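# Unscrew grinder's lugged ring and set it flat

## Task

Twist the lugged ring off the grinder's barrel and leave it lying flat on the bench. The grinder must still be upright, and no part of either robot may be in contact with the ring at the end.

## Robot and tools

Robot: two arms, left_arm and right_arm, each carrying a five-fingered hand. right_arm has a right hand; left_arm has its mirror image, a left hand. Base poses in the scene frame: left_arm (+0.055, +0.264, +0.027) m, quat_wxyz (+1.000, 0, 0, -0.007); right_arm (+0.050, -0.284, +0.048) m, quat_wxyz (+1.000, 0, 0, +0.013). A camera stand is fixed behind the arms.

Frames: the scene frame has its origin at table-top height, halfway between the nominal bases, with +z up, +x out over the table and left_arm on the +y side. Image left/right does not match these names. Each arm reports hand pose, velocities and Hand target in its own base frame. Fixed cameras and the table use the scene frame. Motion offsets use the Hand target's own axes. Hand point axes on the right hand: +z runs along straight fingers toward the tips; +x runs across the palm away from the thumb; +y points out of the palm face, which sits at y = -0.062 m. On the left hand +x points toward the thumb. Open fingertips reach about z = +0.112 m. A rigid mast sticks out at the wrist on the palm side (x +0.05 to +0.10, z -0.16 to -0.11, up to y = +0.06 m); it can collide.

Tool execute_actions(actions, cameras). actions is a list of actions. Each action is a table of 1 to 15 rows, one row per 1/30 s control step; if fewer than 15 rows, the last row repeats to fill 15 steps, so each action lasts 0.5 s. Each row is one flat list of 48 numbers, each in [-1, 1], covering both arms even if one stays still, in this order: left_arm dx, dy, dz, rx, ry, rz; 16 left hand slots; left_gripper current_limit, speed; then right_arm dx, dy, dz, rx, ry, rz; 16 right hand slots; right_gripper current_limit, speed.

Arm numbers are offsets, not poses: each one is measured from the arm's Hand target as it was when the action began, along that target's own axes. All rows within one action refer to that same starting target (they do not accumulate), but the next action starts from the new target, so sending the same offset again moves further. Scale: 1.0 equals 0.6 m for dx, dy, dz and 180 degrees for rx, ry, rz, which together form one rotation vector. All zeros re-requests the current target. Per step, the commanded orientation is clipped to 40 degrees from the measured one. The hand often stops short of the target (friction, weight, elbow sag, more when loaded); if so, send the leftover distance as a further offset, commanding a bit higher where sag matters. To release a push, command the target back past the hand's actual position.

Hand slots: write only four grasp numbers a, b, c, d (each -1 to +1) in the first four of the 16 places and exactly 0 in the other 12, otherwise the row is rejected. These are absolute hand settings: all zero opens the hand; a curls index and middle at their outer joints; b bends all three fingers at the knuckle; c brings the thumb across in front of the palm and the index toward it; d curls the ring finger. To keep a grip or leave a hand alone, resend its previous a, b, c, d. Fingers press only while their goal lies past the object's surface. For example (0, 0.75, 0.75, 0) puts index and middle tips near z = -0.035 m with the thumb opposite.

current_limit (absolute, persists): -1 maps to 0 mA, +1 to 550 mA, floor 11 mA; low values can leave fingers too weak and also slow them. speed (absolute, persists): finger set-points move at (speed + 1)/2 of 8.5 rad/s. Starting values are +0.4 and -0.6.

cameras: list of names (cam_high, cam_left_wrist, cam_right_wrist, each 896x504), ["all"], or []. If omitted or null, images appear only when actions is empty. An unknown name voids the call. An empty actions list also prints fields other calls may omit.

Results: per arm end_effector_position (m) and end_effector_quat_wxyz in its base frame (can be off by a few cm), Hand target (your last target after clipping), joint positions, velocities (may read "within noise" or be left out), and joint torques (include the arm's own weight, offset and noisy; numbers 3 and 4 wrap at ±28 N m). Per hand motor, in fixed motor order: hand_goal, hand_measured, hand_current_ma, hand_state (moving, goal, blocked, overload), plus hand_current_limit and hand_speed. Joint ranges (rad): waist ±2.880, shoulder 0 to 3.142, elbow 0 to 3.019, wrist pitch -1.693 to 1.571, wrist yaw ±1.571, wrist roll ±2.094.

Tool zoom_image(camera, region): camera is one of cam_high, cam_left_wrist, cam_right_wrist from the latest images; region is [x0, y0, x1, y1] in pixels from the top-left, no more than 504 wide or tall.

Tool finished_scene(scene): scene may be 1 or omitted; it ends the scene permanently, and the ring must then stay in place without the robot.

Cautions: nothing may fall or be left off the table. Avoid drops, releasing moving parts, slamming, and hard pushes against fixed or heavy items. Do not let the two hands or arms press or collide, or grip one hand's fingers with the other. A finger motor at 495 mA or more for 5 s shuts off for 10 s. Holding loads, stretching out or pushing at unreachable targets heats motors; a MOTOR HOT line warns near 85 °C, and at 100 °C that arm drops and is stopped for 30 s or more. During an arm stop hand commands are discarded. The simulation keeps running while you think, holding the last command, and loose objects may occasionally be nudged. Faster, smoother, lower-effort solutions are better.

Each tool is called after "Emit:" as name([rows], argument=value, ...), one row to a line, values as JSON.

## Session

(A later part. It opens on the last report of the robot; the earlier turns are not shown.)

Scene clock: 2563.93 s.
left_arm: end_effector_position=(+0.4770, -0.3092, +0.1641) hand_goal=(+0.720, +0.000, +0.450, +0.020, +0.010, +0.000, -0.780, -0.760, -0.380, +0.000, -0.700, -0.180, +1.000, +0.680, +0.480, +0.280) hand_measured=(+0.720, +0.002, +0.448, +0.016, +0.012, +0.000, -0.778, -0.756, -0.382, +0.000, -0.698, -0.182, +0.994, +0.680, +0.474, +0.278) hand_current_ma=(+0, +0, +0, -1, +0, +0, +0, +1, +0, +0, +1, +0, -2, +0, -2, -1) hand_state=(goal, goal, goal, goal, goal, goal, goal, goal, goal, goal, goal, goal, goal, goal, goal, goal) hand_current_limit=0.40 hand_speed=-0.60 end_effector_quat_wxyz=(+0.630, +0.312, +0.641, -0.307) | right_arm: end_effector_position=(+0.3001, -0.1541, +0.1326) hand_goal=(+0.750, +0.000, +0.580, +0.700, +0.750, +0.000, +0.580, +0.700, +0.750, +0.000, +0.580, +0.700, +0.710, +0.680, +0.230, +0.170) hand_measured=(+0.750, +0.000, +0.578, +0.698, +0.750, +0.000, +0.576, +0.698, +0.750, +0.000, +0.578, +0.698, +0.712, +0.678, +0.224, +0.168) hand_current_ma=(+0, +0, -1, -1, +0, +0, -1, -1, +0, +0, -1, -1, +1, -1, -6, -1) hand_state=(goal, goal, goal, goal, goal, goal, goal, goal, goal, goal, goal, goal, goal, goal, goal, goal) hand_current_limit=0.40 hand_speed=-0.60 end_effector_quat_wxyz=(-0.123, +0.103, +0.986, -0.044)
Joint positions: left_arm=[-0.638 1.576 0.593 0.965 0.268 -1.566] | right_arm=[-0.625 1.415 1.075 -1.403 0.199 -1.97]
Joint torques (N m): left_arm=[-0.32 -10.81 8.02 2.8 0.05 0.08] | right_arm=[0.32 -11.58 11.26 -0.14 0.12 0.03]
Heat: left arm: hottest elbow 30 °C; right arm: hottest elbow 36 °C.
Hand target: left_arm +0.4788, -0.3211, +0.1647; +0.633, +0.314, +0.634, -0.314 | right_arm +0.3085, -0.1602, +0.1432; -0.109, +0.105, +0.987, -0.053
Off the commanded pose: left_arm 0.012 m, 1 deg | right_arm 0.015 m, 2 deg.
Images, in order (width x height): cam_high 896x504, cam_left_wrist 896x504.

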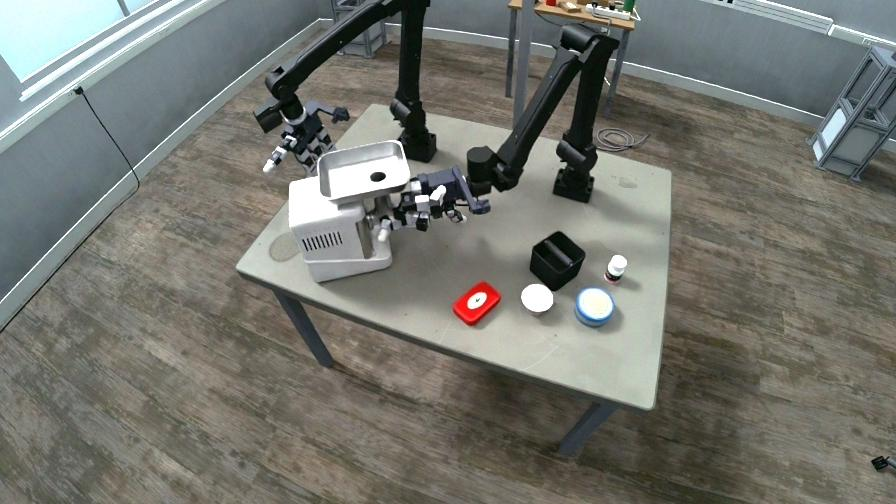

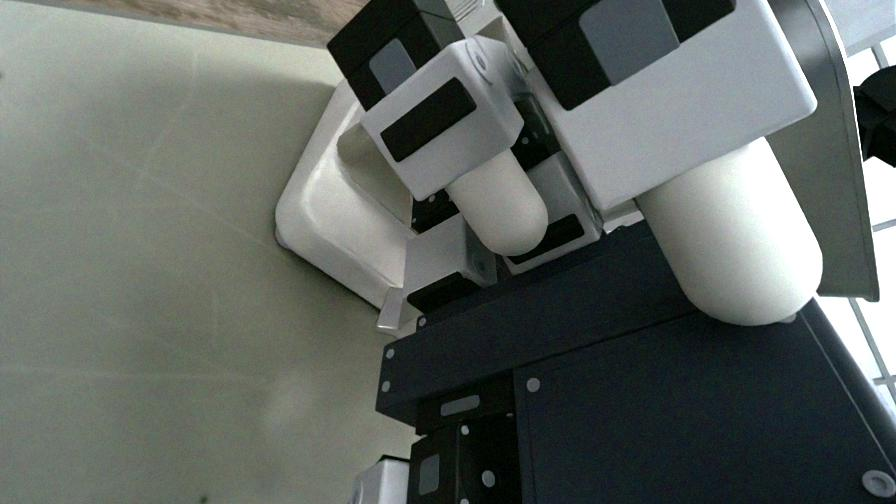

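Emit:
execute_actions([
  [[0.05,0,0,0,0.02,0,0.8,0.4,-1,0.8,0,0,0,0,0,0,0,0,0,0,0,0,0.4,-0.6,0,0,0,0,0,0,0,0,0,0,0,0,0,0,0,0,0,0,0,0,0,0,0.4,-0.6]],
  [[0.05,0,0,0,0.02,0,0.8,0.4,-1,0.8,0,0,0,0,0,0,0,0,0,0,0,0,0.4,-0.6,0,0,0,0,0,0,0,0,0,0,0,0,0,0,0,0,0,0,0,0,0,0,0.4,-0.6]],
  [[0.05,0,0,0,0.02,0,0.8,0.4,-1,0.8,0,0,0,0,0,0,0,0,0,0,0,0,0.4,-0.6,0,0,0,0,0,0,0,0,0,0,0,0,0,0,0,0,0,0,0,0,0,0,0.4,-0.6]],
  [[0.05,0,0,0,0.02,0,0.8,0.4,-1,0.8,0,0,0,0,0,0,0,0,0,0,0,0,0.4,-0.6,0,0,0,0,0,0,0,0,0,0,0,0,0,0,0,0,0,0,0,0,0,0,0.4,-0.6]],
], cameras=["cam_left_wrist", "cam_high"])

Emit:
zoom_image(camera="cam_high", region=[370, 165, 450, 235])

Emit:
zoom_image(camera="cam_left_wrist", region=[320, 200, 480, 360])

Scene clock: 2572.03 s.
left_arm: end_effector_position=(+0.4815, -0.3107, +0.1509) hand_goal=(+0.720, +0.000, +0.450, +0.020, +0.010, +0.000, -0.780, -0.760, -0.380, +0.000, -0.700, -0.180, +1.000, +0.680, +0.480, +0.280) hand_measured=(+0.722, +0.002, +0.448, +0.016, +0.012, +0.000, -0.778, -0.756, -0.382, +0.000, -0.698, -0.182, +0.994, +0.680, +0.474, +0.278) hand_current_ma=(+0, +0, +0, -1, +0, +0, +0, +1, +0, +0, +1, +0, -2, +0, -2, -1) hand_state=(goal, goal, goal, goal, goal, goal, goal, goal, goal, goal, goal, goal, goal, goal, goal, goal) hand_current_limit=0.40 hand_speed=-0.60 end_effector_quat_wxyz=(+0.630, +0.322, +0.643, -0.295) | right_arm: end_effector_position=(+0.3001, -0.1541, +0.1326) hand_goal=(+0.750, +0.000, +0.580, +0.700, +0.750, +0.000, +0.580, +0.700, +0.750, +0.000, +0.580, +0.700, +0.710, +0.680, +0.230, +0.170) hand_measured=(+0.750, +0.000, +0.578, +0.698, +0.750, +0.000, +0.576, +0.698, +0.750, +0.000, +0.578, +0.698, +0.712, +0.678, +0.224, +0.168) hand_current_ma=(+0, +0, -1, -1, +0, +0, -1, -1, +0, +0, -1, -1, +1, -1, -6, -1) hand_state=(goal, goal, goal, goal, goal, goal, goal, goal, goal, goal, goal, goal, goal, goal, goal, goal) hand_current_limit=0.40 hand_speed=-0.60 end_effector_quat_wxyz=(-0.123, +0.103, +0.986, -0.044)
Joint positions: left_arm=[-0.638 1.621 0.601 0.985 0.263 -1.535] | right_arm=[-0.625 1.415 1.075 -1.403 0.199 -1.97]
Joint torques (N m): left_arm=[-0.32 -2.2 3.64 -0.31 0.13 0.44] | right_arm=[0.32 -11.16 11.36 -0.23 0.12 0.04]
Heat: left arm: hottest elbow 30 °C; right arm: hottest elbow 36 °C.
Hand target: left_arm +0.4718, -0.3119, +0.0456; +0.548, +0.351, +0.709, -0.272 | right_arm +0.3085, -0.1602, +0.1432; -0.109, +0.105, +0.987, -0.053
Off the commanded pose: left_arm 0.106 m, 13 deg | right_arm 0.015 m, 2 deg.
Images, in order (width x height): cam_high 896x504, cam_left_wrist 896x504.

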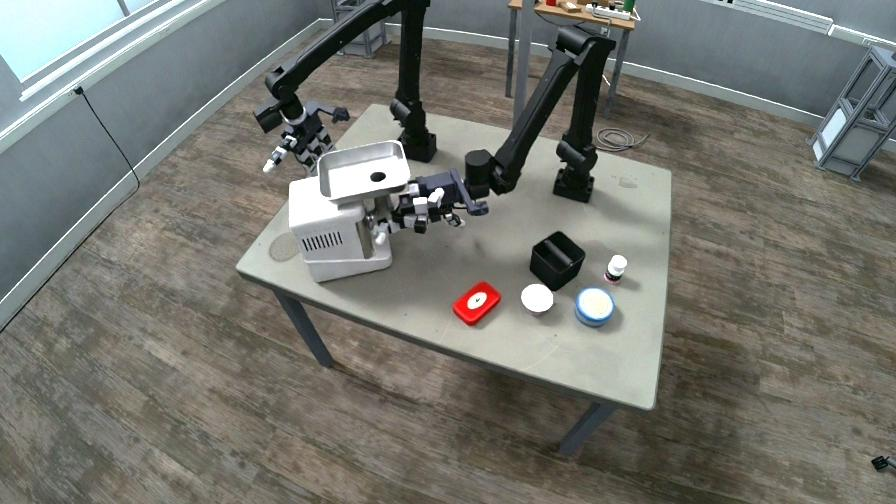

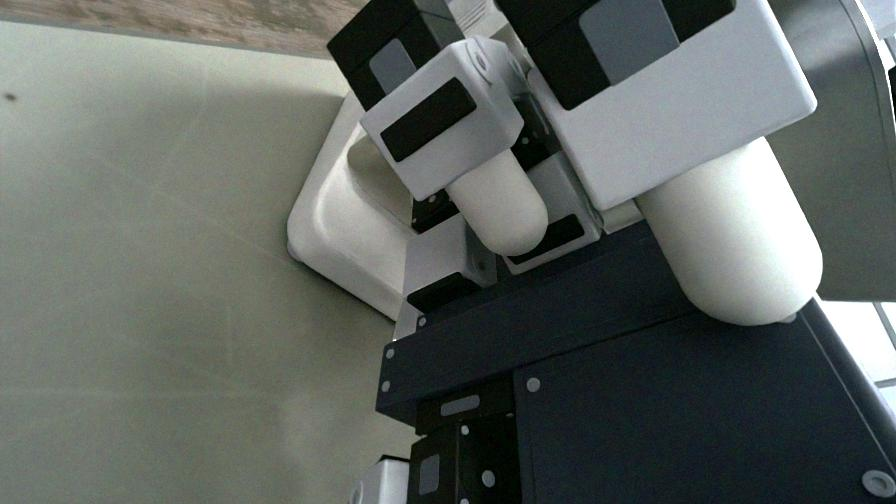

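Scaled by 6.300 from the camera's 896x504 image, which has a finer 1280x720 frame.

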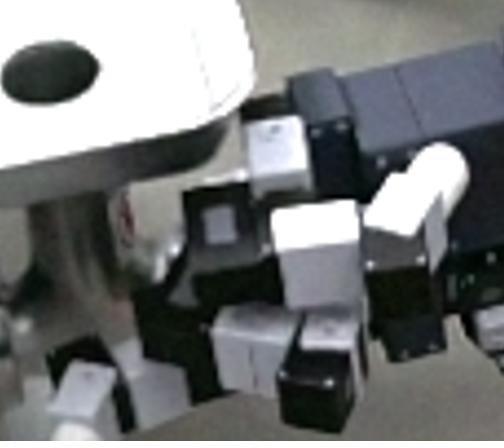

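Scaled by 3.150 from the camera's 896x504 image, which has a finer 1280x720 frame.

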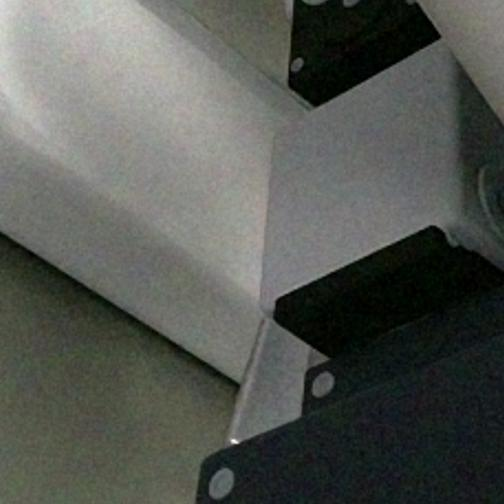

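Emit:
execute_actions([
  [[0.06,0,0,0,0.015,0,0.8,0.4,-1,0.8,0,0,0,0,0,0,0,0,0,0,0,0,0.4,-0.6,0,0,0,0,0,0,0,0,0,0,0,0,0,0,0,0,0,0,0,0,0,0,0.4,-0.6]],
  [[0.06,0,0,0,0.015,0,0.8,0.4,-1,0.8,0,0,0,0,0,0,0,0,0,0,0,0,0.4,-0.6,0,0,0,0,0,0,0,0,0,0,0,0,0,0,0,0,0,0,0,0,0,0,0.4,-0.6]],
], cameras=["cam_left_wrist", "cam_high"])

Emit:
zoom_image(camera="cam_high", region=[370, 165, 450, 235])

Emit:
zoom_image(camera="cam_left_wrist", region=[320, 200, 480, 360])

Scene clock: 2578.00 s.
left_arm: end_effector_position=(+0.4775, -0.3087, +0.1462) hand_goal=(+0.720, +0.000, +0.450, +0.020, +0.010, +0.000, -0.780, -0.760, -0.380, +0.000, -0.700, -0.180, +1.000, +0.680, +0.480, +0.280) hand_measured=(+0.718, +0.002, +0.448, +0.016, +0.012, +0.000, -0.778, -0.756, -0.382, +0.000, -0.698, -0.182, +0.994, +0.680, +0.474, +0.278) hand_current_ma=(+0, +0, +0, -1, +0, +0, +0, +1, +0, +0, +1, +0, -2, +0, -2, -1) hand_state=(goal, goal, goal, goal, goal, goal, goal, goal, goal, goal, goal, goal, goal, goal, goal, goal) hand_current_limit=0.40 hand_speed=-0.60 end_effector_quat_wxyz=(+0.644, +0.328, +0.627, -0.292) | right_arm: end_effector_position=(+0.3001, -0.1541, +0.1326) hand_goal=(+0.750, +0.000, +0.580, +0.700, +0.750, +0.000, +0.580, +0.700, +0.750, +0.000, +0.580, +0.700, +0.710, +0.680, +0.230, +0.170) hand_measured=(+0.750, +0.000, +0.578, +0.698, +0.750, +0.000, +0.576, +0.698, +0.750, +0.000, +0.578, +0.698, +0.712, +0.678, +0.224, +0.168) hand_current_ma=(+0, +0, -1, -1, +0, +0, -1, -1, +0, +0, -1, -1, +1, -1, -6, -1) hand_state=(goal, goal, goal, goal, goal, goal, goal, goal, goal, goal, goal, goal, goal, goal, goal, goal) hand_current_limit=0.40 hand_speed=-0.60 end_effector_quat_wxyz=(-0.123, +0.103, +0.986, -0.044)
Joint positions: left_arm=[-0.638 1.661 0.579 1.082 0.269 -1.514] | right_arm=[-0.625 1.415 1.075 -1.403 0.199 -1.97]
Joint torques (N m): left_arm=[0.73 2.43 -0.16 -1.74 0.06 0.55] | right_arm=[0.03 -11.46 11.3 -0.21 0.12 0.02]
Heat: left arm: hottest elbow 30 °C; right arm: hottest elbow 36 °C.
Hand target: left_arm +0.4598, -0.2961, -0.0238; +0.514, +0.364, +0.734, -0.255 | right_arm +0.3085, -0.1602, +0.1432; -0.109, +0.105, +0.987, -0.053
Off the commanded pose: left_arm 0.171 m, 20 deg | right_arm 0.015 m, 2 deg.
Images, in order (width x height): cam_high 896x504, cam_left_wrist 896x504.

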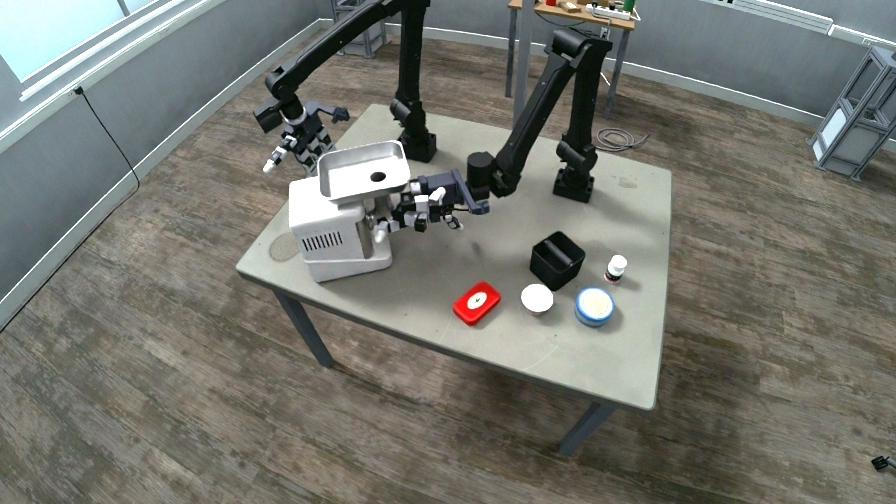

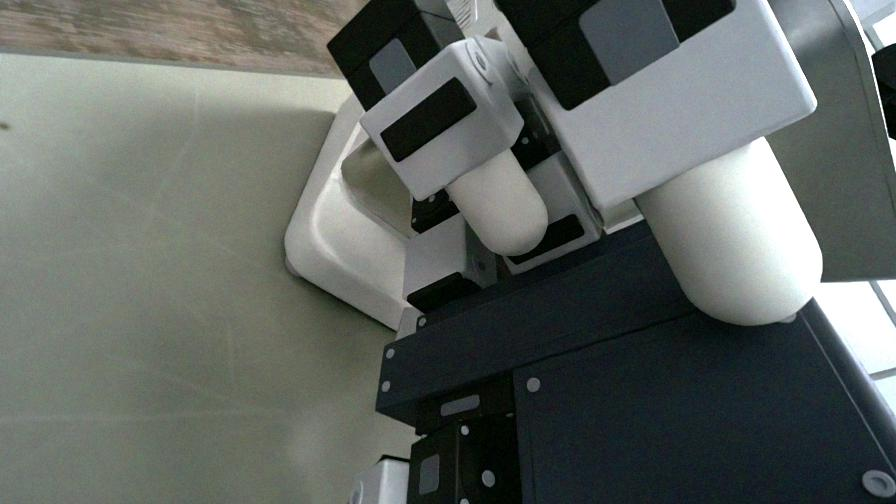

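Scaled by 6.300 from the camera's 896x504 image, which has a finer 1280x720 frame.

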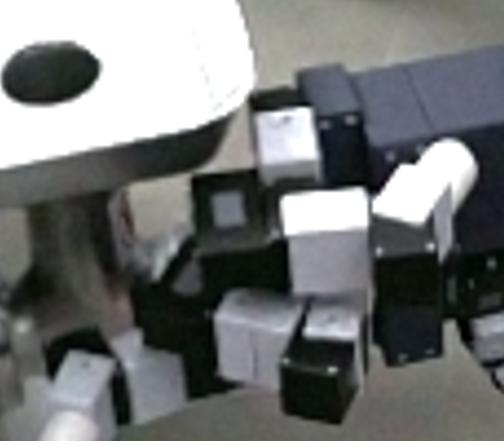

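Scaled by 3.150 from the camera's 896x504 image, which has a finer 1280x720 frame.

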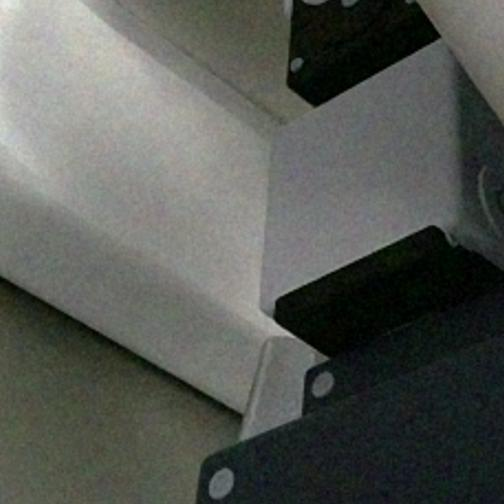

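Emit:
execute_actions([
  [[0.06,0,0,0,0.015,0,0.8,0.4,-1,0.8,0,0,0,0,0,0,0,0,0,0,0,0,0.4,-0.6,0,0,0,0,0,0,0,0,0,0,0,0,0,0,0,0,0,0,0,0,0,0,0.4,-0.6]],
  [[0.06,0,0,0,0.015,0,0.8,0.4,-1,0.8,0,0,0,0,0,0,0,0,0,0,0,0,0.4,-0.6,0,0,0,0,0,0,0,0,0,0,0,0,0,0,0,0,0,0,0,0,0,0,0.4,-0.6]],
], cameras=["cam_left_wrist", "cam_high"])

Emit:
zoom_image(camera="cam_high", region=[370, 165, 450, 235])

Emit:
zoom_image(camera="cam_left_wrist", region=[320, 200, 480, 360])

Scene clock: 2584.67 s.
left_arm: end_effector_position=(+0.4745, -0.3068, +0.1443) hand_goal=(+0.720, +0.000, +0.450, +0.020, +0.010, +0.000, -0.780, -0.760, -0.380, +0.000, -0.700, -0.180, +1.000, +0.680, +0.480, +0.280) hand_measured=(+0.716, +0.002, +0.448, +0.016, +0.012, +0.000, -0.778, -0.756, -0.388, +0.000, -0.698, -0.182, +0.994, +0.680, +0.474, +0.278) hand_current_ma=(-1, +0, +0, -1, +0, +0, +0, +1, -3, +0, +1, +0, -2, +0, -2, -1) hand_state=(goal, goal, goal, goal, goal, goal, goal, goal, goal, goal, goal, goal, goal, goal, goal, goal) hand_current_limit=0.40 hand_speed=-0.60 end_effector_quat_wxyz=(+0.658, +0.328, +0.610, -0.294) | right_arm: end_effector_position=(+0.3001, -0.1541, +0.1326) hand_goal=(+0.750, +0.000, +0.580, +0.700, +0.750, +0.000, +0.580, +0.700, +0.750, +0.000, +0.580, +0.700, +0.710, +0.680, +0.230, +0.170) hand_measured=(+0.750, +0.000, +0.578, +0.698, +0.750, +0.000, +0.576, +0.698, +0.750, +0.000, +0.578, +0.698, +0.712, +0.678, +0.224, +0.168) hand_current_ma=(+0, +0, -1, -1, +0, +0, -1, -1, +0, +0, -1, -1, +1, -1, -6, -1) hand_state=(goal, goal, goal, goal, goal, goal, goal, goal, goal, goal, goal, goal, goal, goal, goal, goal) hand_current_limit=0.40 hand_speed=-0.60 end_effector_quat_wxyz=(-0.123, +0.103, +0.986, -0.044)
Joint positions: left_arm=[-0.636 1.7 0.564 1.177 0.277 -1.508] | right_arm=[-0.625 1.415 1.075 -1.403 0.199 -1.97]
Joint torques (N m): left_arm=[1.9 6.24 -4.9 -2.69 0.16 0.72] | right_arm=[0.5 -11.46 11.37 -0.24 0.13 0.04]
Heat: left arm: hottest elbow 30 °C; right arm: hottest elbow 36 °C.
Hand target: left_arm +0.4439, -0.2754, -0.0907; +0.479, +0.375, +0.757, -0.238 | right_arm +0.3085, -0.1602, +0.1432; -0.109, +0.105, +0.987, -0.053
Off the commanded pose: left_arm 0.239 m, 28 deg | right_arm 0.015 m, 2 deg.
Images, in order (width x height): cam_high 896x504, cam_left_wrist 896x504.

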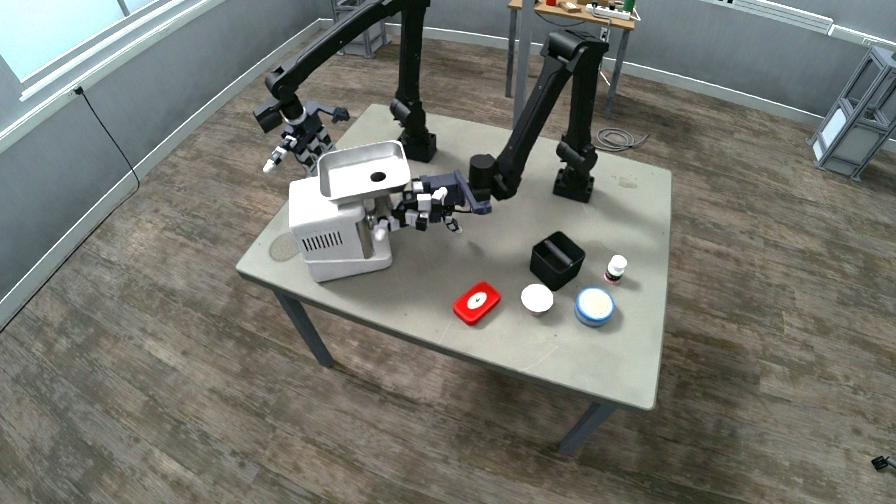

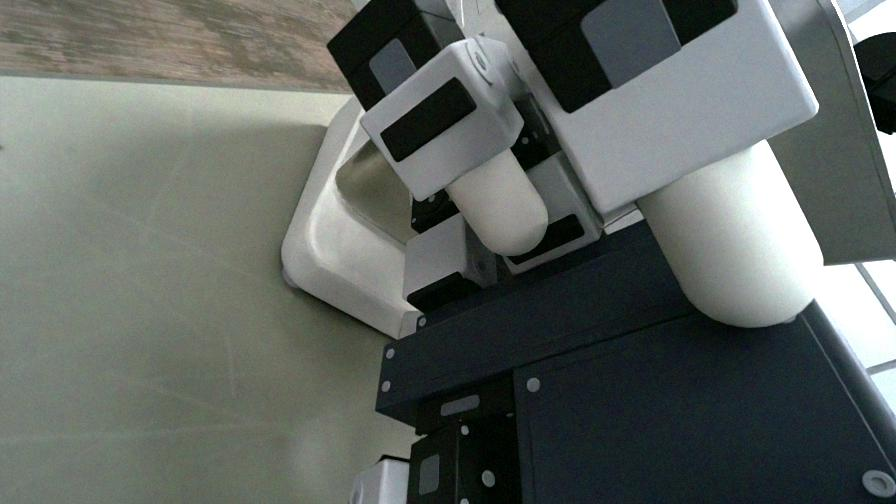

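Scaled by 6.300 from the camera's 896x504 image, which has a finer 1280x720 frame.

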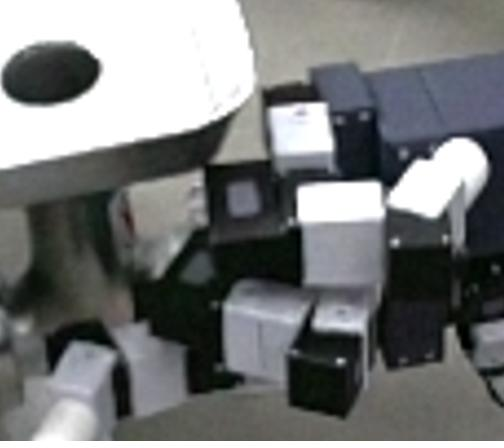

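Scaled by 3.150 from the camera's 896x504 image, which has a finer 1280x720 frame.

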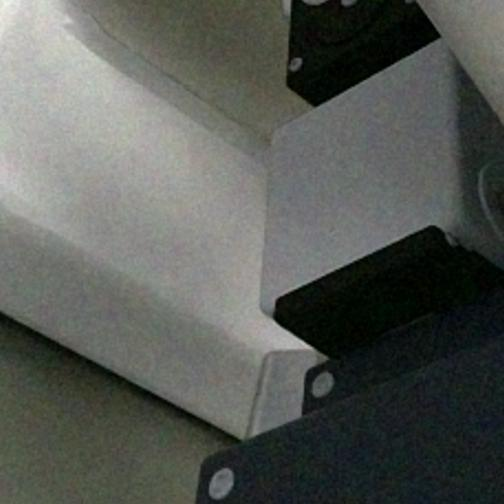

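Emit:
execute_actions([
  [[-0.1437,0.0067,-0.0413,0,-0.0467,0,0.8,0.4,-1,0.8,0,0,0,0,0,0,0,0,0,0,0,0,0.4,-0.6,0,0,0,0,0,0,0,0,0,0,0,0,0,0,0,0,0,0,0,0,0,0,0.4,-0.6]],
  [[-0.1482,0.0067,-0.0198,0,-0.0467,0,0.8,0.4,-1,0.8,0,0,0,0,0,0,0,0,0,0,0,0,0.4,-0.6,0,0,0,0,0,0,0,0,0,0,0,0,0,0,0,0,0,0,0,0,0,0,0.4,-0.6]],
  [[-0.1495,0.0067,0.002,0,-0.0467,0,0.8,0.4,-1,0.8,0,0,0,0,0,0,0,0,0,0,0,0,0.4,-0.6,0,0,0,0,0,0,0,0,0,0,0,0,0,0,0,0,0,0,0,0,0,0,0.4,-0.6]],
], cameras=["cam_left_wrist"])

Emit:
zoom_image(camera="cam_left_wrist", region=[320, 200, 480, 360])

Scene clock: 2621.77 s.
left_arm: end_effector_position=(+0.4762, -0.3063, +0.1696) hand_goal=(+0.720, +0.000, +0.450, +0.020, +0.010, +0.000, -0.780, -0.760, -0.380, +0.000, -0.700, -0.180, +1.000, +0.680, +0.480, +0.280) hand_measured=(+0.718, +0.002, +0.448, +0.016, +0.012, +0.000, -0.778, -0.756, -0.382, +0.000, -0.698, -0.182, +0.994, +0.680, +0.474, +0.278) hand_current_ma=(+0, +0, +0, -1, +0, +0, +0, +1, +0, +0, +1, +0, -2, +0, -2, -1) hand_state=(goal, goal, goal, goal, goal, goal, goal, goal, goal, goal, goal, goal, goal, goal, goal, goal) hand_current_limit=0.40 hand_speed=-0.60 end_effector_quat_wxyz=(+0.631, +0.320, +0.633, -0.313) | right_arm: end_effector_position=(+0.3001, -0.1541, +0.1326) hand_goal=(+0.750, +0.000, +0.580, +0.700, +0.750, +0.000, +0.580, +0.700, +0.750, +0.000, +0.580, +0.700, +0.710, +0.680, +0.230, +0.170) hand_measured=(+0.750, +0.000, +0.578, +0.698, +0.750, +0.000, +0.576, +0.698, +0.750, +0.000, +0.578, +0.698, +0.712, +0.678, +0.224, +0.168) hand_current_ma=(+0, +0, -1, -1, +0, +0, -1, -1, +0, +0, -1, -1, +1, -1, -6, -1) hand_state=(goal, goal, goal, goal, goal, goal, goal, goal, goal, goal, goal, goal, goal, goal, goal, goal) hand_current_limit=0.40 hand_speed=-0.60 end_effector_quat_wxyz=(-0.123, +0.103, +0.986, -0.044)
Joint positions: left_arm=[-0.622 1.561 0.586 0.968 0.306 -1.561] | right_arm=[-0.625 1.415 1.075 -1.403 0.199 -1.97]
Joint torques (N m): left_arm=[2.02 -13.74 7.09 1.69 0.11 0.03] | right_arm=[0.03 -11.46 11.33 -0.18 0.13 0.03]
Heat: left arm: hottest elbow 30 °C; right arm: hottest elbow 36 °C.
Hand target: left_arm +0.4800, -0.3027, +0.1748; +0.633, +0.314, +0.634, -0.314 | right_arm +0.3085, -0.1602, +0.1432; -0.109, +0.105, +0.987, -0.053
Off the commanded pose: left_arm 0.007 m, 1 deg | right_arm 0.015 m, 2 deg.
Images, in order (width x height): cam_left_wrist 896x504.

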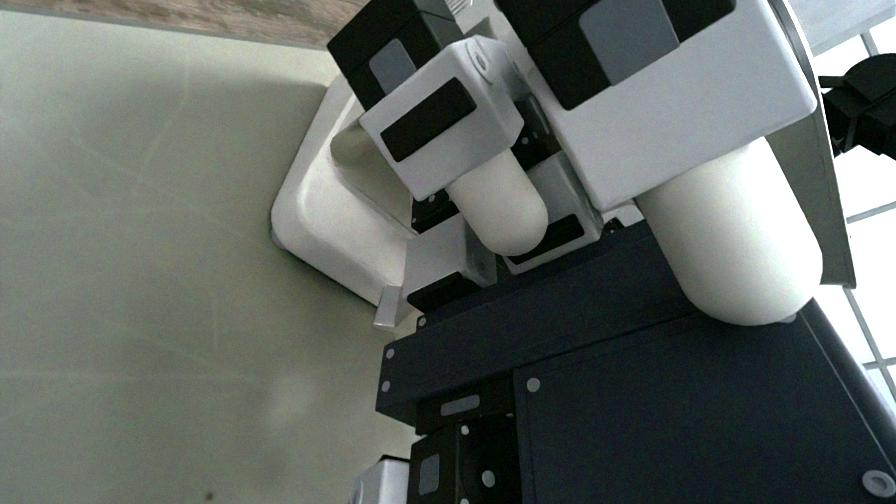

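Scaled by 3.150 from the camera's 896x504 image, which has a finer 1280x720 frame.

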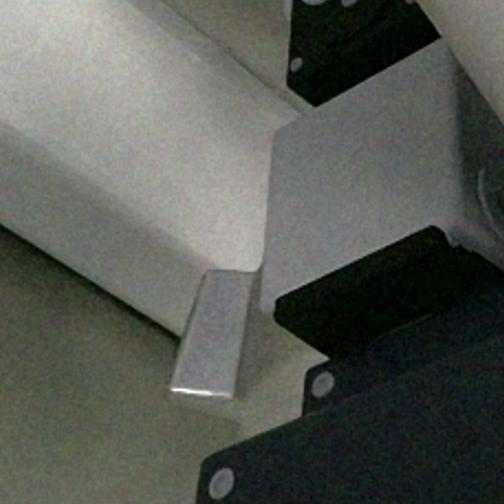

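Emit:
execute_actions([
  [[0.05,0,0,0,0.02,0,0.8,0.4,-1,0.8,0,0,0,0,0,0,0,0,0,0,0,0,0.4,-0.6,0,0,0,0,0,0,0,0,0,0,0,0,0,0,0,0,0,0,0,0,0,0,0.4,-0.6]],
  [[0.06,0,0,0,0.02,0,0.8,0.4,-1,0.8,0,0,0,0,0,0,0,0,0,0,0,0,0.4,-0.6,0,0,0,0,0,0,0,0,0,0,0,0,0,0,0,0,0,0,0,0,0,0,0.4,-0.6]],
  [[0.06,0,0,0,0.02,0,0.8,0.4,-1,0.8,0,0,0,0,0,0,0,0,0,0,0,0,0.4,-0.6,0,0,0,0,0,0,0,0,0,0,0,0,0,0,0,0,0,0,0,0,0,0,0.4,-0.6]],
  [[0.06,0,0,0,0.02,0,0.8,0.4,-1,0.8,0,0,0,0,0,0,0,0,0,0,0,0,0.4,-0.6,0,0,0,0,0,0,0,0,0,0,0,0,0,0,0,0,0,0,0,0,0,0,0.4,-0.6]],
  [[0.06,0,0,0,0.02,0,0.8,0.4,-1,0.8,0,0,0,0,0,0,0,0,0,0,0,0,0.4,-0.6,0,0,0,0,0,0,0,0,0,0,0,0,0,0,0,0,0,0,0,0,0,0,0.4,-0.6]],
  [[0.06,0,0,0,0.02,0,0.8,0.4,-1,0.8,0,0,0,0,0,0,0,0,0,0,0,0,0.4,-0.6,0,0,0,0,0,0,0,0,0,0,0,0,0,0,0,0,0,0,0,0,0,0,0.4,-0.6]],
  [[0.06,0,0,0,0.01,0,0.8,0.4,-1,0.8,0,0,0,0,0,0,0,0,0,0,0,0,0.4,-0.6,0,0,0,0,0,0,0,0,0,0,0,0,0,0,0,0,0,0,0,0,0,0,0.4,-0.6]],
], cameras=["cam_high"])

Emit:
zoom_image(camera="cam_high", region=[370, 165, 450, 235])

Scene clock: 2784.73 s.
left_arm: end_effector_position=(+0.4767, -0.2991, +0.1416) hand_goal=(+0.720, +0.000, +0.450, +0.020, +0.010, +0.000, -0.780, -0.760, -0.380, +0.000, -0.700, -0.180, +1.000, +0.680, +0.480, +0.280) hand_measured=(+0.756, +0.002, +0.448, +0.016, +0.012, +0.000, -0.778, -0.756, -0.382, +0.000, -0.698, -0.182, +0.994, +0.680, +0.474, +0.278) hand_current_ma=(+39, +0, +0, -1, +0, +0, +0, +1, +0, +0, +1, +0, -2, +0, -2, -1) hand_state=(blocked, goal, goal, goal, goal, goal, goal, goal, goal, goal, goal, goal, goal, goal, goal, goal) hand_current_limit=0.40 hand_speed=-0.60 end_effector_quat_wxyz=(+0.647, +0.335, +0.617, -0.298) | right_arm: end_effector_position=(+0.3001, -0.1541, +0.1326) hand_goal=(+0.750, +0.000, +0.580, +0.700, +0.750, +0.000, +0.580, +0.700, +0.750, +0.000, +0.580, +0.700, +0.710, +0.680, +0.230, +0.170) hand_measured=(+0.750, +0.000, +0.578, +0.698, +0.750, +0.000, +0.576, +0.698, +0.750, +0.000, +0.578, +0.698, +0.712, +0.678, +0.224, +0.168) hand_current_ma=(+0, +0, -1, -1, +0, +0, -1, -1, +0, +0, -1, -1, +1, -1, -6, -1) hand_state=(goal, goal, goal, goal, goal, goal, goal, goal, goal, goal, goal, goal, goal, goal, goal, goal) hand_current_limit=0.40 hand_speed=-0.60 end_effector_quat_wxyz=(-0.123, +0.103, +0.986, -0.044)
Joint positions: left_arm=[-0.607 1.68 0.556 1.14 0.322 -1.509] | right_arm=[-0.625 1.415 1.075 -1.403 0.199 -1.97]
Joint torques (N m): left_arm=[2.78 4.13 -3.63 -2.33 -0.12 0.77] | right_arm=[0.21 -11.58 11.32 -0.16 0.12 0.02]
Heat: left arm: hottest elbow 31 °C; right arm: hottest elbow 36 °C.
Hand target: left_arm +0.4513, -0.2650, -0.0647; +0.491, +0.371, +0.749, -0.243 | right_arm +0.3085, -0.1602, +0.1432; -0.109, +0.105, +0.987, -0.053
Off the commanded pose: left_arm 0.211 m, 25 deg | right_arm 0.015 m, 2 deg.
Images, in order (width x height): cam_high 896x504.

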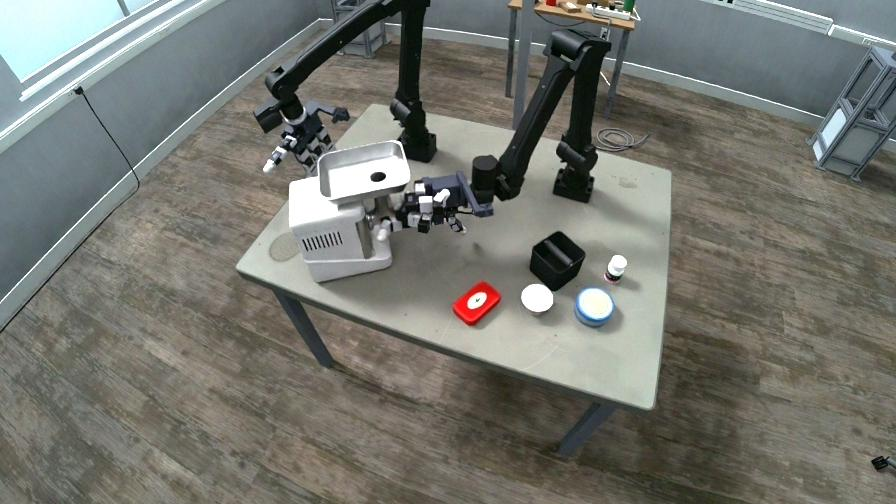

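Scaled by 6.300 from the camera's 896x504 image, which has a finer 1280x720 frame.

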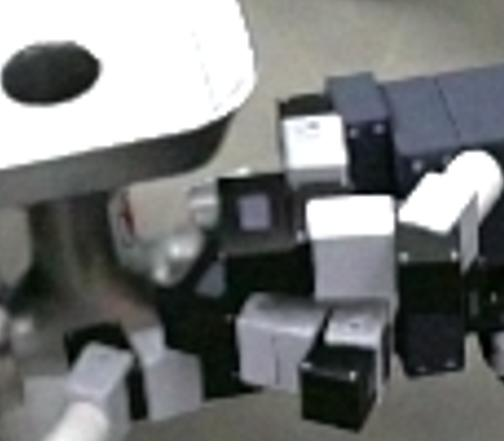

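Emit:
execute_actions([
  [[0.0,-0.04,0,0,0,0,0.8,0.4,-1,0.8,0,0,0,0,0,0,0,0,0,0,0,0,0.4,-0.6,0,0,0,0,0,0,0,0,0,0,0,0,0,0,0,0,0,0,0,0,0,0,0.4,-0.6]],
  [[0.05,-0.01,0,0,0,0,0.8,0.4,-1,0.8,0,0,0,0,0,0,0,0,0,0,0,0,0.4,-0.6,0,0,0,0,0,0,0,0,0,0,0,0,0,0,0,0,0,0,0,0,0,0,0.4,-0.6]],
], cameras=["cam_high", "cam_left_wrist"])

Emit:
zoom_image(camera="cam_high", region=[370, 165, 450, 235])

Emit:
zoom_image(camera="cam_left_wrist", region=[320, 200, 480, 360])

Scene clock: 2791.93 s.
left_arm: end_effector_position=(+0.4672, -0.2943, +0.1414) hand_goal=(+0.720, +0.000, +0.450, +0.020, +0.010, +0.000, -0.780, -0.760, -0.380, +0.000, -0.700, -0.180, +1.000, +0.680, +0.480, +0.280) hand_measured=(+0.712, +0.002, +0.448, +0.016, +0.012, +0.000, -0.778, -0.756, -0.382, +0.000, -0.698, -0.182, +0.994, +0.680, +0.474, +0.278) hand_current_ma=(-3, +0, +0, -1, +0, +0, +0, +1, +0, +0, +1, +0, -2, +0, -2, -1) hand_state=(goal, goal, goal, goal, goal, goal, goal, goal, goal, goal, goal, goal, goal, goal, goal, goal) hand_current_limit=0.40 hand_speed=-0.60 end_effector_quat_wxyz=(+0.678, +0.317, +0.597, -0.288) | right_arm: end_effector_position=(+0.3001, -0.1541, +0.1326) hand_goal=(+0.750, +0.000, +0.580, +0.700, +0.750, +0.000, +0.580, +0.700, +0.750, +0.000, +0.580, +0.700, +0.710, +0.680, +0.230, +0.170) hand_measured=(+0.750, +0.000, +0.578, +0.698, +0.750, +0.000, +0.576, +0.698, +0.750, +0.000, +0.578, +0.698, +0.712, +0.678, +0.224, +0.168) hand_current_ma=(+0, +0, -1, -1, +0, +0, -1, -1, +0, +0, -1, -1, +1, -1, -6, -1) hand_state=(goal, goal, goal, goal, goal, goal, goal, goal, goal, goal, goal, goal, goal, goal, goal, goal) hand_current_limit=0.40 hand_speed=-0.60 end_effector_quat_wxyz=(-0.123, +0.103, +0.986, -0.044)
Joint positions: left_arm=[-0.633 1.737 0.527 1.298 0.257 -1.507] | right_arm=[-0.625 1.415 1.075 -1.403 0.199 -1.97]
Joint torques (N m): left_arm=[-0.62 5.77 -6.38 -3.02 0.12 0.59] | right_arm=[0.03 -11.63 11.33 -0.27 0.12 0.02]
Heat: left arm: hottest elbow 31 °C; right arm: hottest elbow 36 °C.
Hand target: left_arm +0.4202, -0.2737, -0.0921; +0.491, +0.371, +0.749, -0.244 | right_arm +0.3085, -0.1602, +0.1432; -0.109, +0.105, +0.987, -0.053
Off the commanded pose: left_arm 0.239 m, 29 deg | right_arm 0.015 m, 2 deg.
Images, in order (width x height): cam_high 896x504, cam_left_wrist 896x504.

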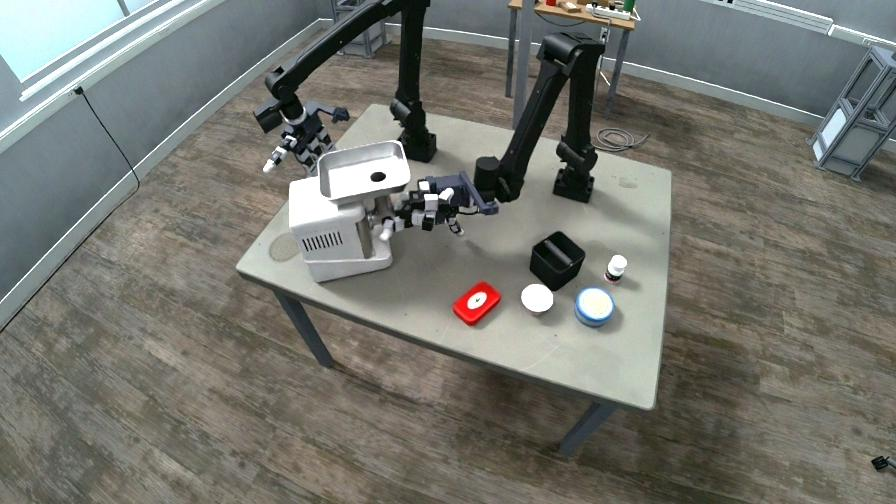

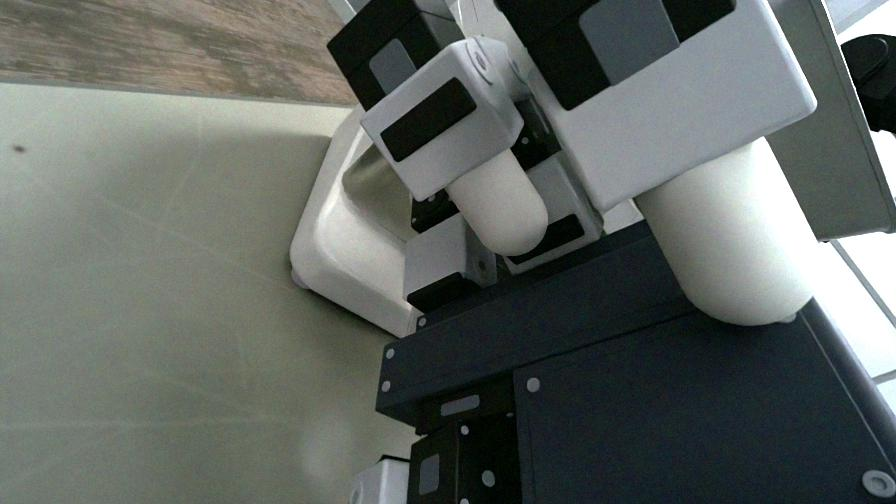

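Scaled by 6.300 from the camera's 896x504 image, which has a finer 1280x720 frame.

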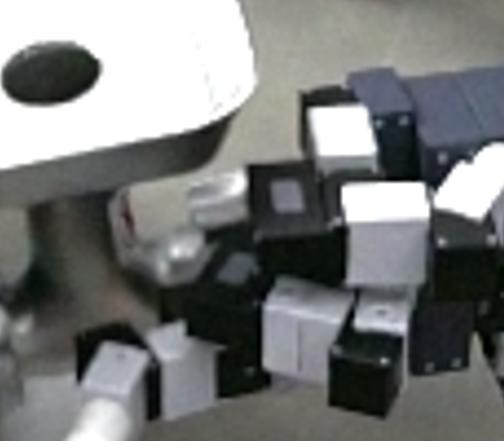

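Scaled by 3.150 from the camera's 896x504 image, which has a finer 1280x720 frame.

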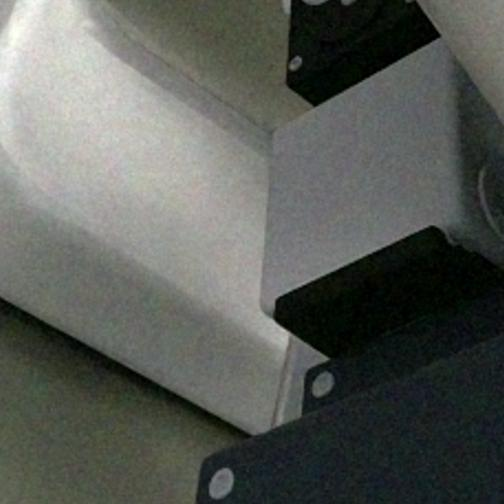

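Emit:
execute_actions([
  [[-0.1613,0.0283,-0.062,0,-0.0433,0,0.8,0.4,-1,0.8,0,0,0,0,0,0,0,0,0,0,0,0,0.4,-0.6,0,0,0,0,0,0,0,0,0,0,0,0,0,0,0,0,0,0,0,0,0,0,0.4,-0.6]],
  [[-0.1682,0.0283,-0.0397,0,-0.0433,0,0.8,0.4,-1,0.8,0,0,0,0,0,0,0,0,0,0,0,0,0.4,-0.6,0,0,0,0,0,0,0,0,0,0,0,0,0,0,0,0,0,0,0,0,0,0,0.4,-0.6]],
  [[-0.172,0.0283,-0.0165,0,-0.0433,0,0.8,0.4,-1,0.8,0,0,0,0,0,0,0,0,0,0,0,0,0.4,-0.6,0,0,0,0,0,0,0,0,0,0,0,0,0,0,0,0,0,0,0,0,0,0,0.4,-0.6]],
], cameras=["cam_left_wrist", "cam_high"])

Emit:
zoom_image(camera="cam_high", region=[385, 185, 430, 230])

Scene clock: 2953.93 s.
left_arm: end_effector_position=(+0.4560, -0.2524, +0.2039) hand_goal=(+0.720, +0.000, +0.450, +0.020, +0.010, +0.000, -0.780, -0.760, -0.380, +0.000, -0.700, -0.180, +1.000, +0.680, +0.480, +0.280) hand_measured=(+0.718, +0.004, +0.448, +0.016, +0.012, +0.000, -0.778, -0.756, -0.382, +0.000, -0.698, -0.182, +0.994, +0.680, +0.474, +0.278) hand_current_ma=(+0, +0, +0, -1, +0, +0, +0, +1, +0, +0, +1, +0, -2, +0, -2, -1) hand_state=(goal, goal, goal, goal, goal, goal, goal, goal, goal, goal, goal, goal, goal, goal, goal, goal) hand_current_limit=0.40 hand_speed=-0.60 end_effector_quat_wxyz=(+0.625, +0.321, +0.639, -0.313) | right_arm: end_effector_position=(+0.3001, -0.1541, +0.1326) hand_goal=(+0.750, +0.000, +0.580, +0.700, +0.750, +0.000, +0.580, +0.700, +0.750, +0.000, +0.580, +0.700, +0.710, +0.680, +0.230, +0.170) hand_measured=(+0.750, +0.000, +0.578, +0.698, +0.750, +0.000, +0.576, +0.698, +0.750, +0.000, +0.578, +0.698, +0.712, +0.678, +0.224, +0.168) hand_current_ma=(+0, +0, -1, -1, +0, +0, -1, -1, +0, +0, -1, -1, +1, -1, -6, -1) hand_state=(goal, goal, goal, goal, goal, goal, goal, goal, goal, goal, goal, goal, goal, goal, goal, goal) hand_current_limit=0.40 hand_speed=-0.60 end_effector_quat_wxyz=(-0.123, +0.103, +0.986, -0.044)
Joint positions: left_arm=[-0.523 1.328 0.498 0.804 0.407 -1.56] | right_arm=[-0.625 1.415 1.075 -1.403 0.199 -1.97]
Joint torques (N m): left_arm=[1.96 -9.93 10.43 1.47 0.14 0.04] | right_arm=[0.09 -11.28 11.3 -0.2 0.11 0.02]
Heat: left arm: hottest elbow 31 °C; right arm: hottest elbow 36 °C.
Hand target: left_arm +0.4689, -0.2534, +0.2185; +0.633, +0.314, +0.634, -0.314 | right_arm +0.3085, -0.1602, +0.1432; -0.109, +0.105, +0.987, -0.053
Off the commanded pose: left_arm 0.020 m, 1 deg | right_arm 0.015 m, 2 deg.
Images, in order (width x height): cam_high 896x504, cam_left_wrist 896x504.

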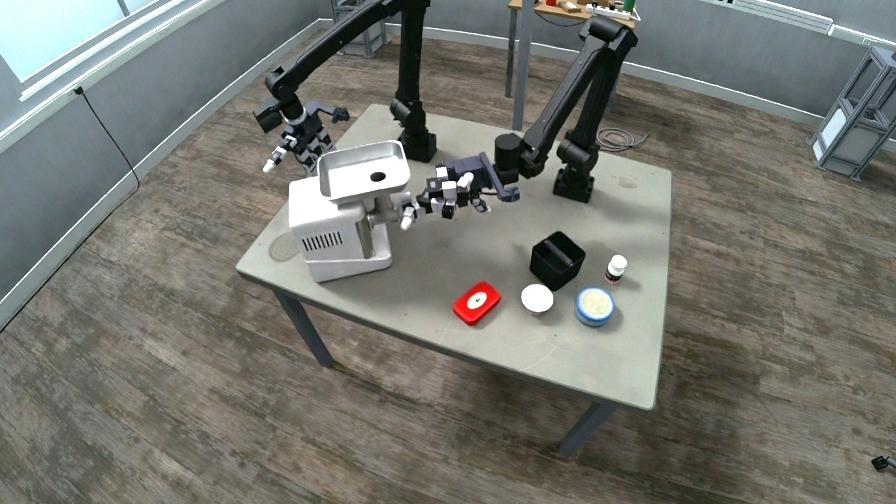

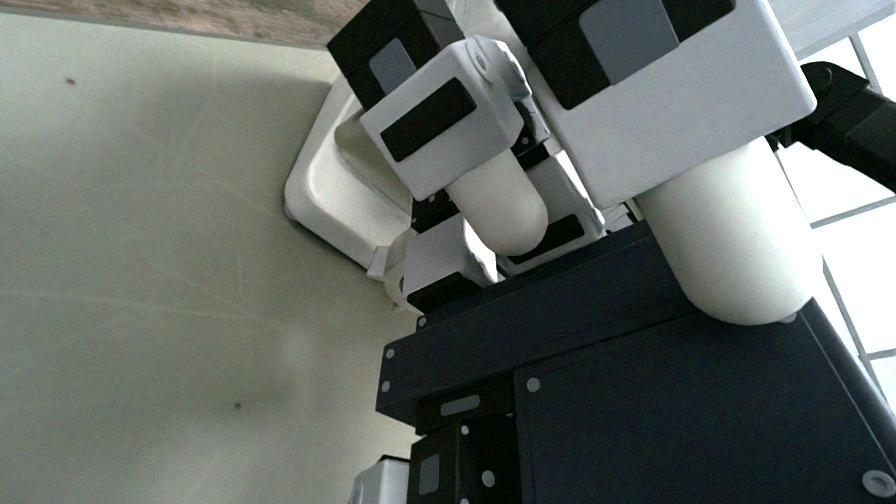

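Scaled by 11.200 from the camera's 896x504 image, which has a finer 1280x720 frame.

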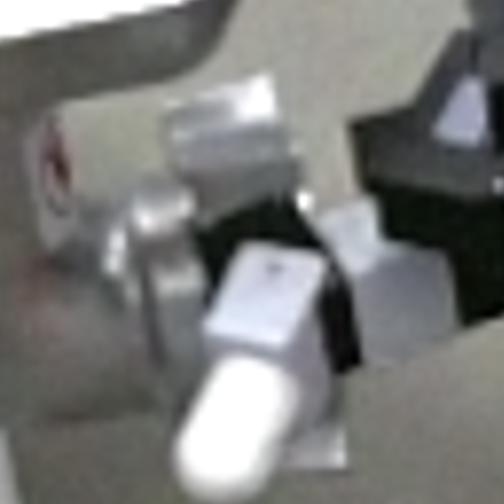

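Emit:
execute_actions([
  [[-0.05,0.05,-0.05,0,0,0,0.8,0.2,0,0.8,0,0,0,0,0,0,0,0,0,0,0,0,0.4,-0.6,0,0,0,0,0,0,0,0,0,0,0,0,0,0,0,0,0,0,0,0,0,0,0.4,-0.6]],
  [[-0.05,0.05,-0.06,0,0,0,1,-0.2,0,1,0,0,0,0,0,0,0,0,0,0,0,0,0.4,-0.6,0,0,0,0,0,0,0,0,0,0,0,0,0,0,0,0,0,0,0,0,0,0,0.4,-0.6]],
], cameras=["cam_high"])

Emit:
zoom_image(camera="cam_high", region=[385, 185, 430, 230])

Scene clock: 2960.40 s.
left_arm: end_effector_position=(+0.4645, -0.1659, +0.2560) hand_goal=(+1.000, +0.000, -0.480, -0.290, +1.000, +0.000, -0.980, -0.750, +0.700, +0.000, -1.000, -0.540, +0.810, +0.680, +0.230, -0.020) hand_measured=(+0.998, +0.004, -0.478, -0.286, +0.982, +0.000, -0.946, -0.702, +0.698, +0.000, -0.996, -0.538, +0.806, +0.680, +0.232, -0.018) hand_current_ma=(+0, +0, +0, +1, -14, +0, +34, +59, -1, +0, +1, +0, -1, +0, +0, +1) hand_state=(goal, goal, goal, goal, goal, goal, blocked, blocked, goal, goal, goal, goal, goal, goal, goal, goal) hand_current_limit=0.40 hand_speed=-0.60 end_effector_quat_wxyz=(+0.621, +0.316, +0.643, -0.317) | right_arm: end_effector_position=(+0.3001, -0.1541, +0.1326) hand_goal=(+0.750, +0.000, +0.580, +0.700, +0.750, +0.000, +0.580, +0.700, +0.750, +0.000, +0.580, +0.700, +0.710, +0.680, +0.230, +0.170) hand_measured=(+0.750, +0.000, +0.578, +0.698, +0.750, +0.000, +0.576, +0.698, +0.750, +0.000, +0.578, +0.698, +0.712, +0.678, +0.224, +0.168) hand_current_ma=(+0, +0, -1, -1, +0, +0, -1, -1, +0, +0, -1, -1, +1, -1, -6, -1) hand_state=(goal, goal, goal, goal, goal, goal, goal, goal, goal, goal, goal, goal, goal, goal, goal, goal) hand_current_limit=0.40 hand_speed=-0.60 end_effector_quat_wxyz=(-0.123, +0.103, +0.986, -0.044)
Joint positions: left_arm=[-0.259 1.102 0.515 0.551 0.669 -1.564] | right_arm=[-0.625 1.415 1.075 -1.403 0.199 -1.97]
Joint torques (N m): left_arm=[1.67 -7.65 12.26 1.54 0.11 -0.03] | right_arm=[0.09 -11.69 11.32 -0.18 0.11 0.03]
Heat: left arm: hottest elbow 31 °C; right arm: hottest elbow 36 °C.
Hand target: left_arm +0.4768, -0.1646, +0.2785; +0.632, +0.314, +0.635, -0.314 | right_arm +0.3085, -0.1602, +0.1432; -0.109, +0.105, +0.987, -0.053
Off the commanded pose: left_arm 0.026 m, 2 deg | right_arm 0.015 m, 2 deg.
Images, in order (width x height): cam_high 896x504.

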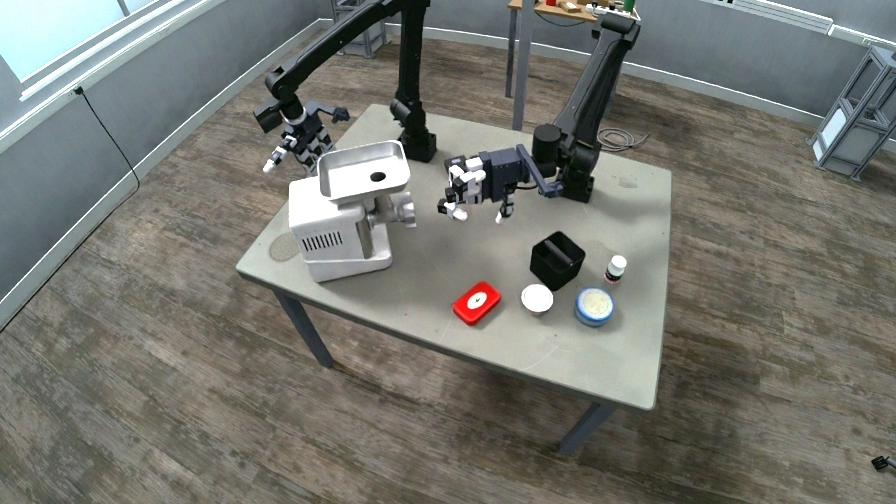

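Scaled by 11.200 from the camera's 896x504 image, which has a finer 1280x720 frame.

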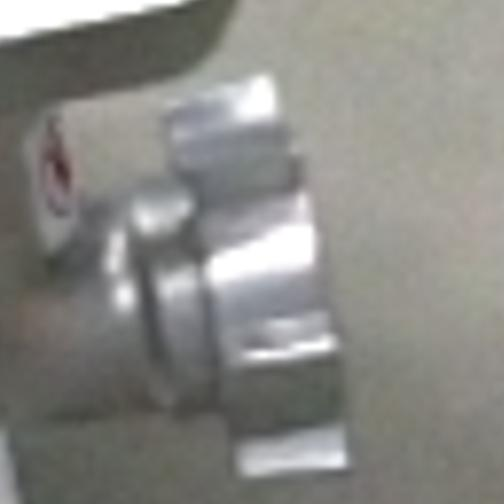

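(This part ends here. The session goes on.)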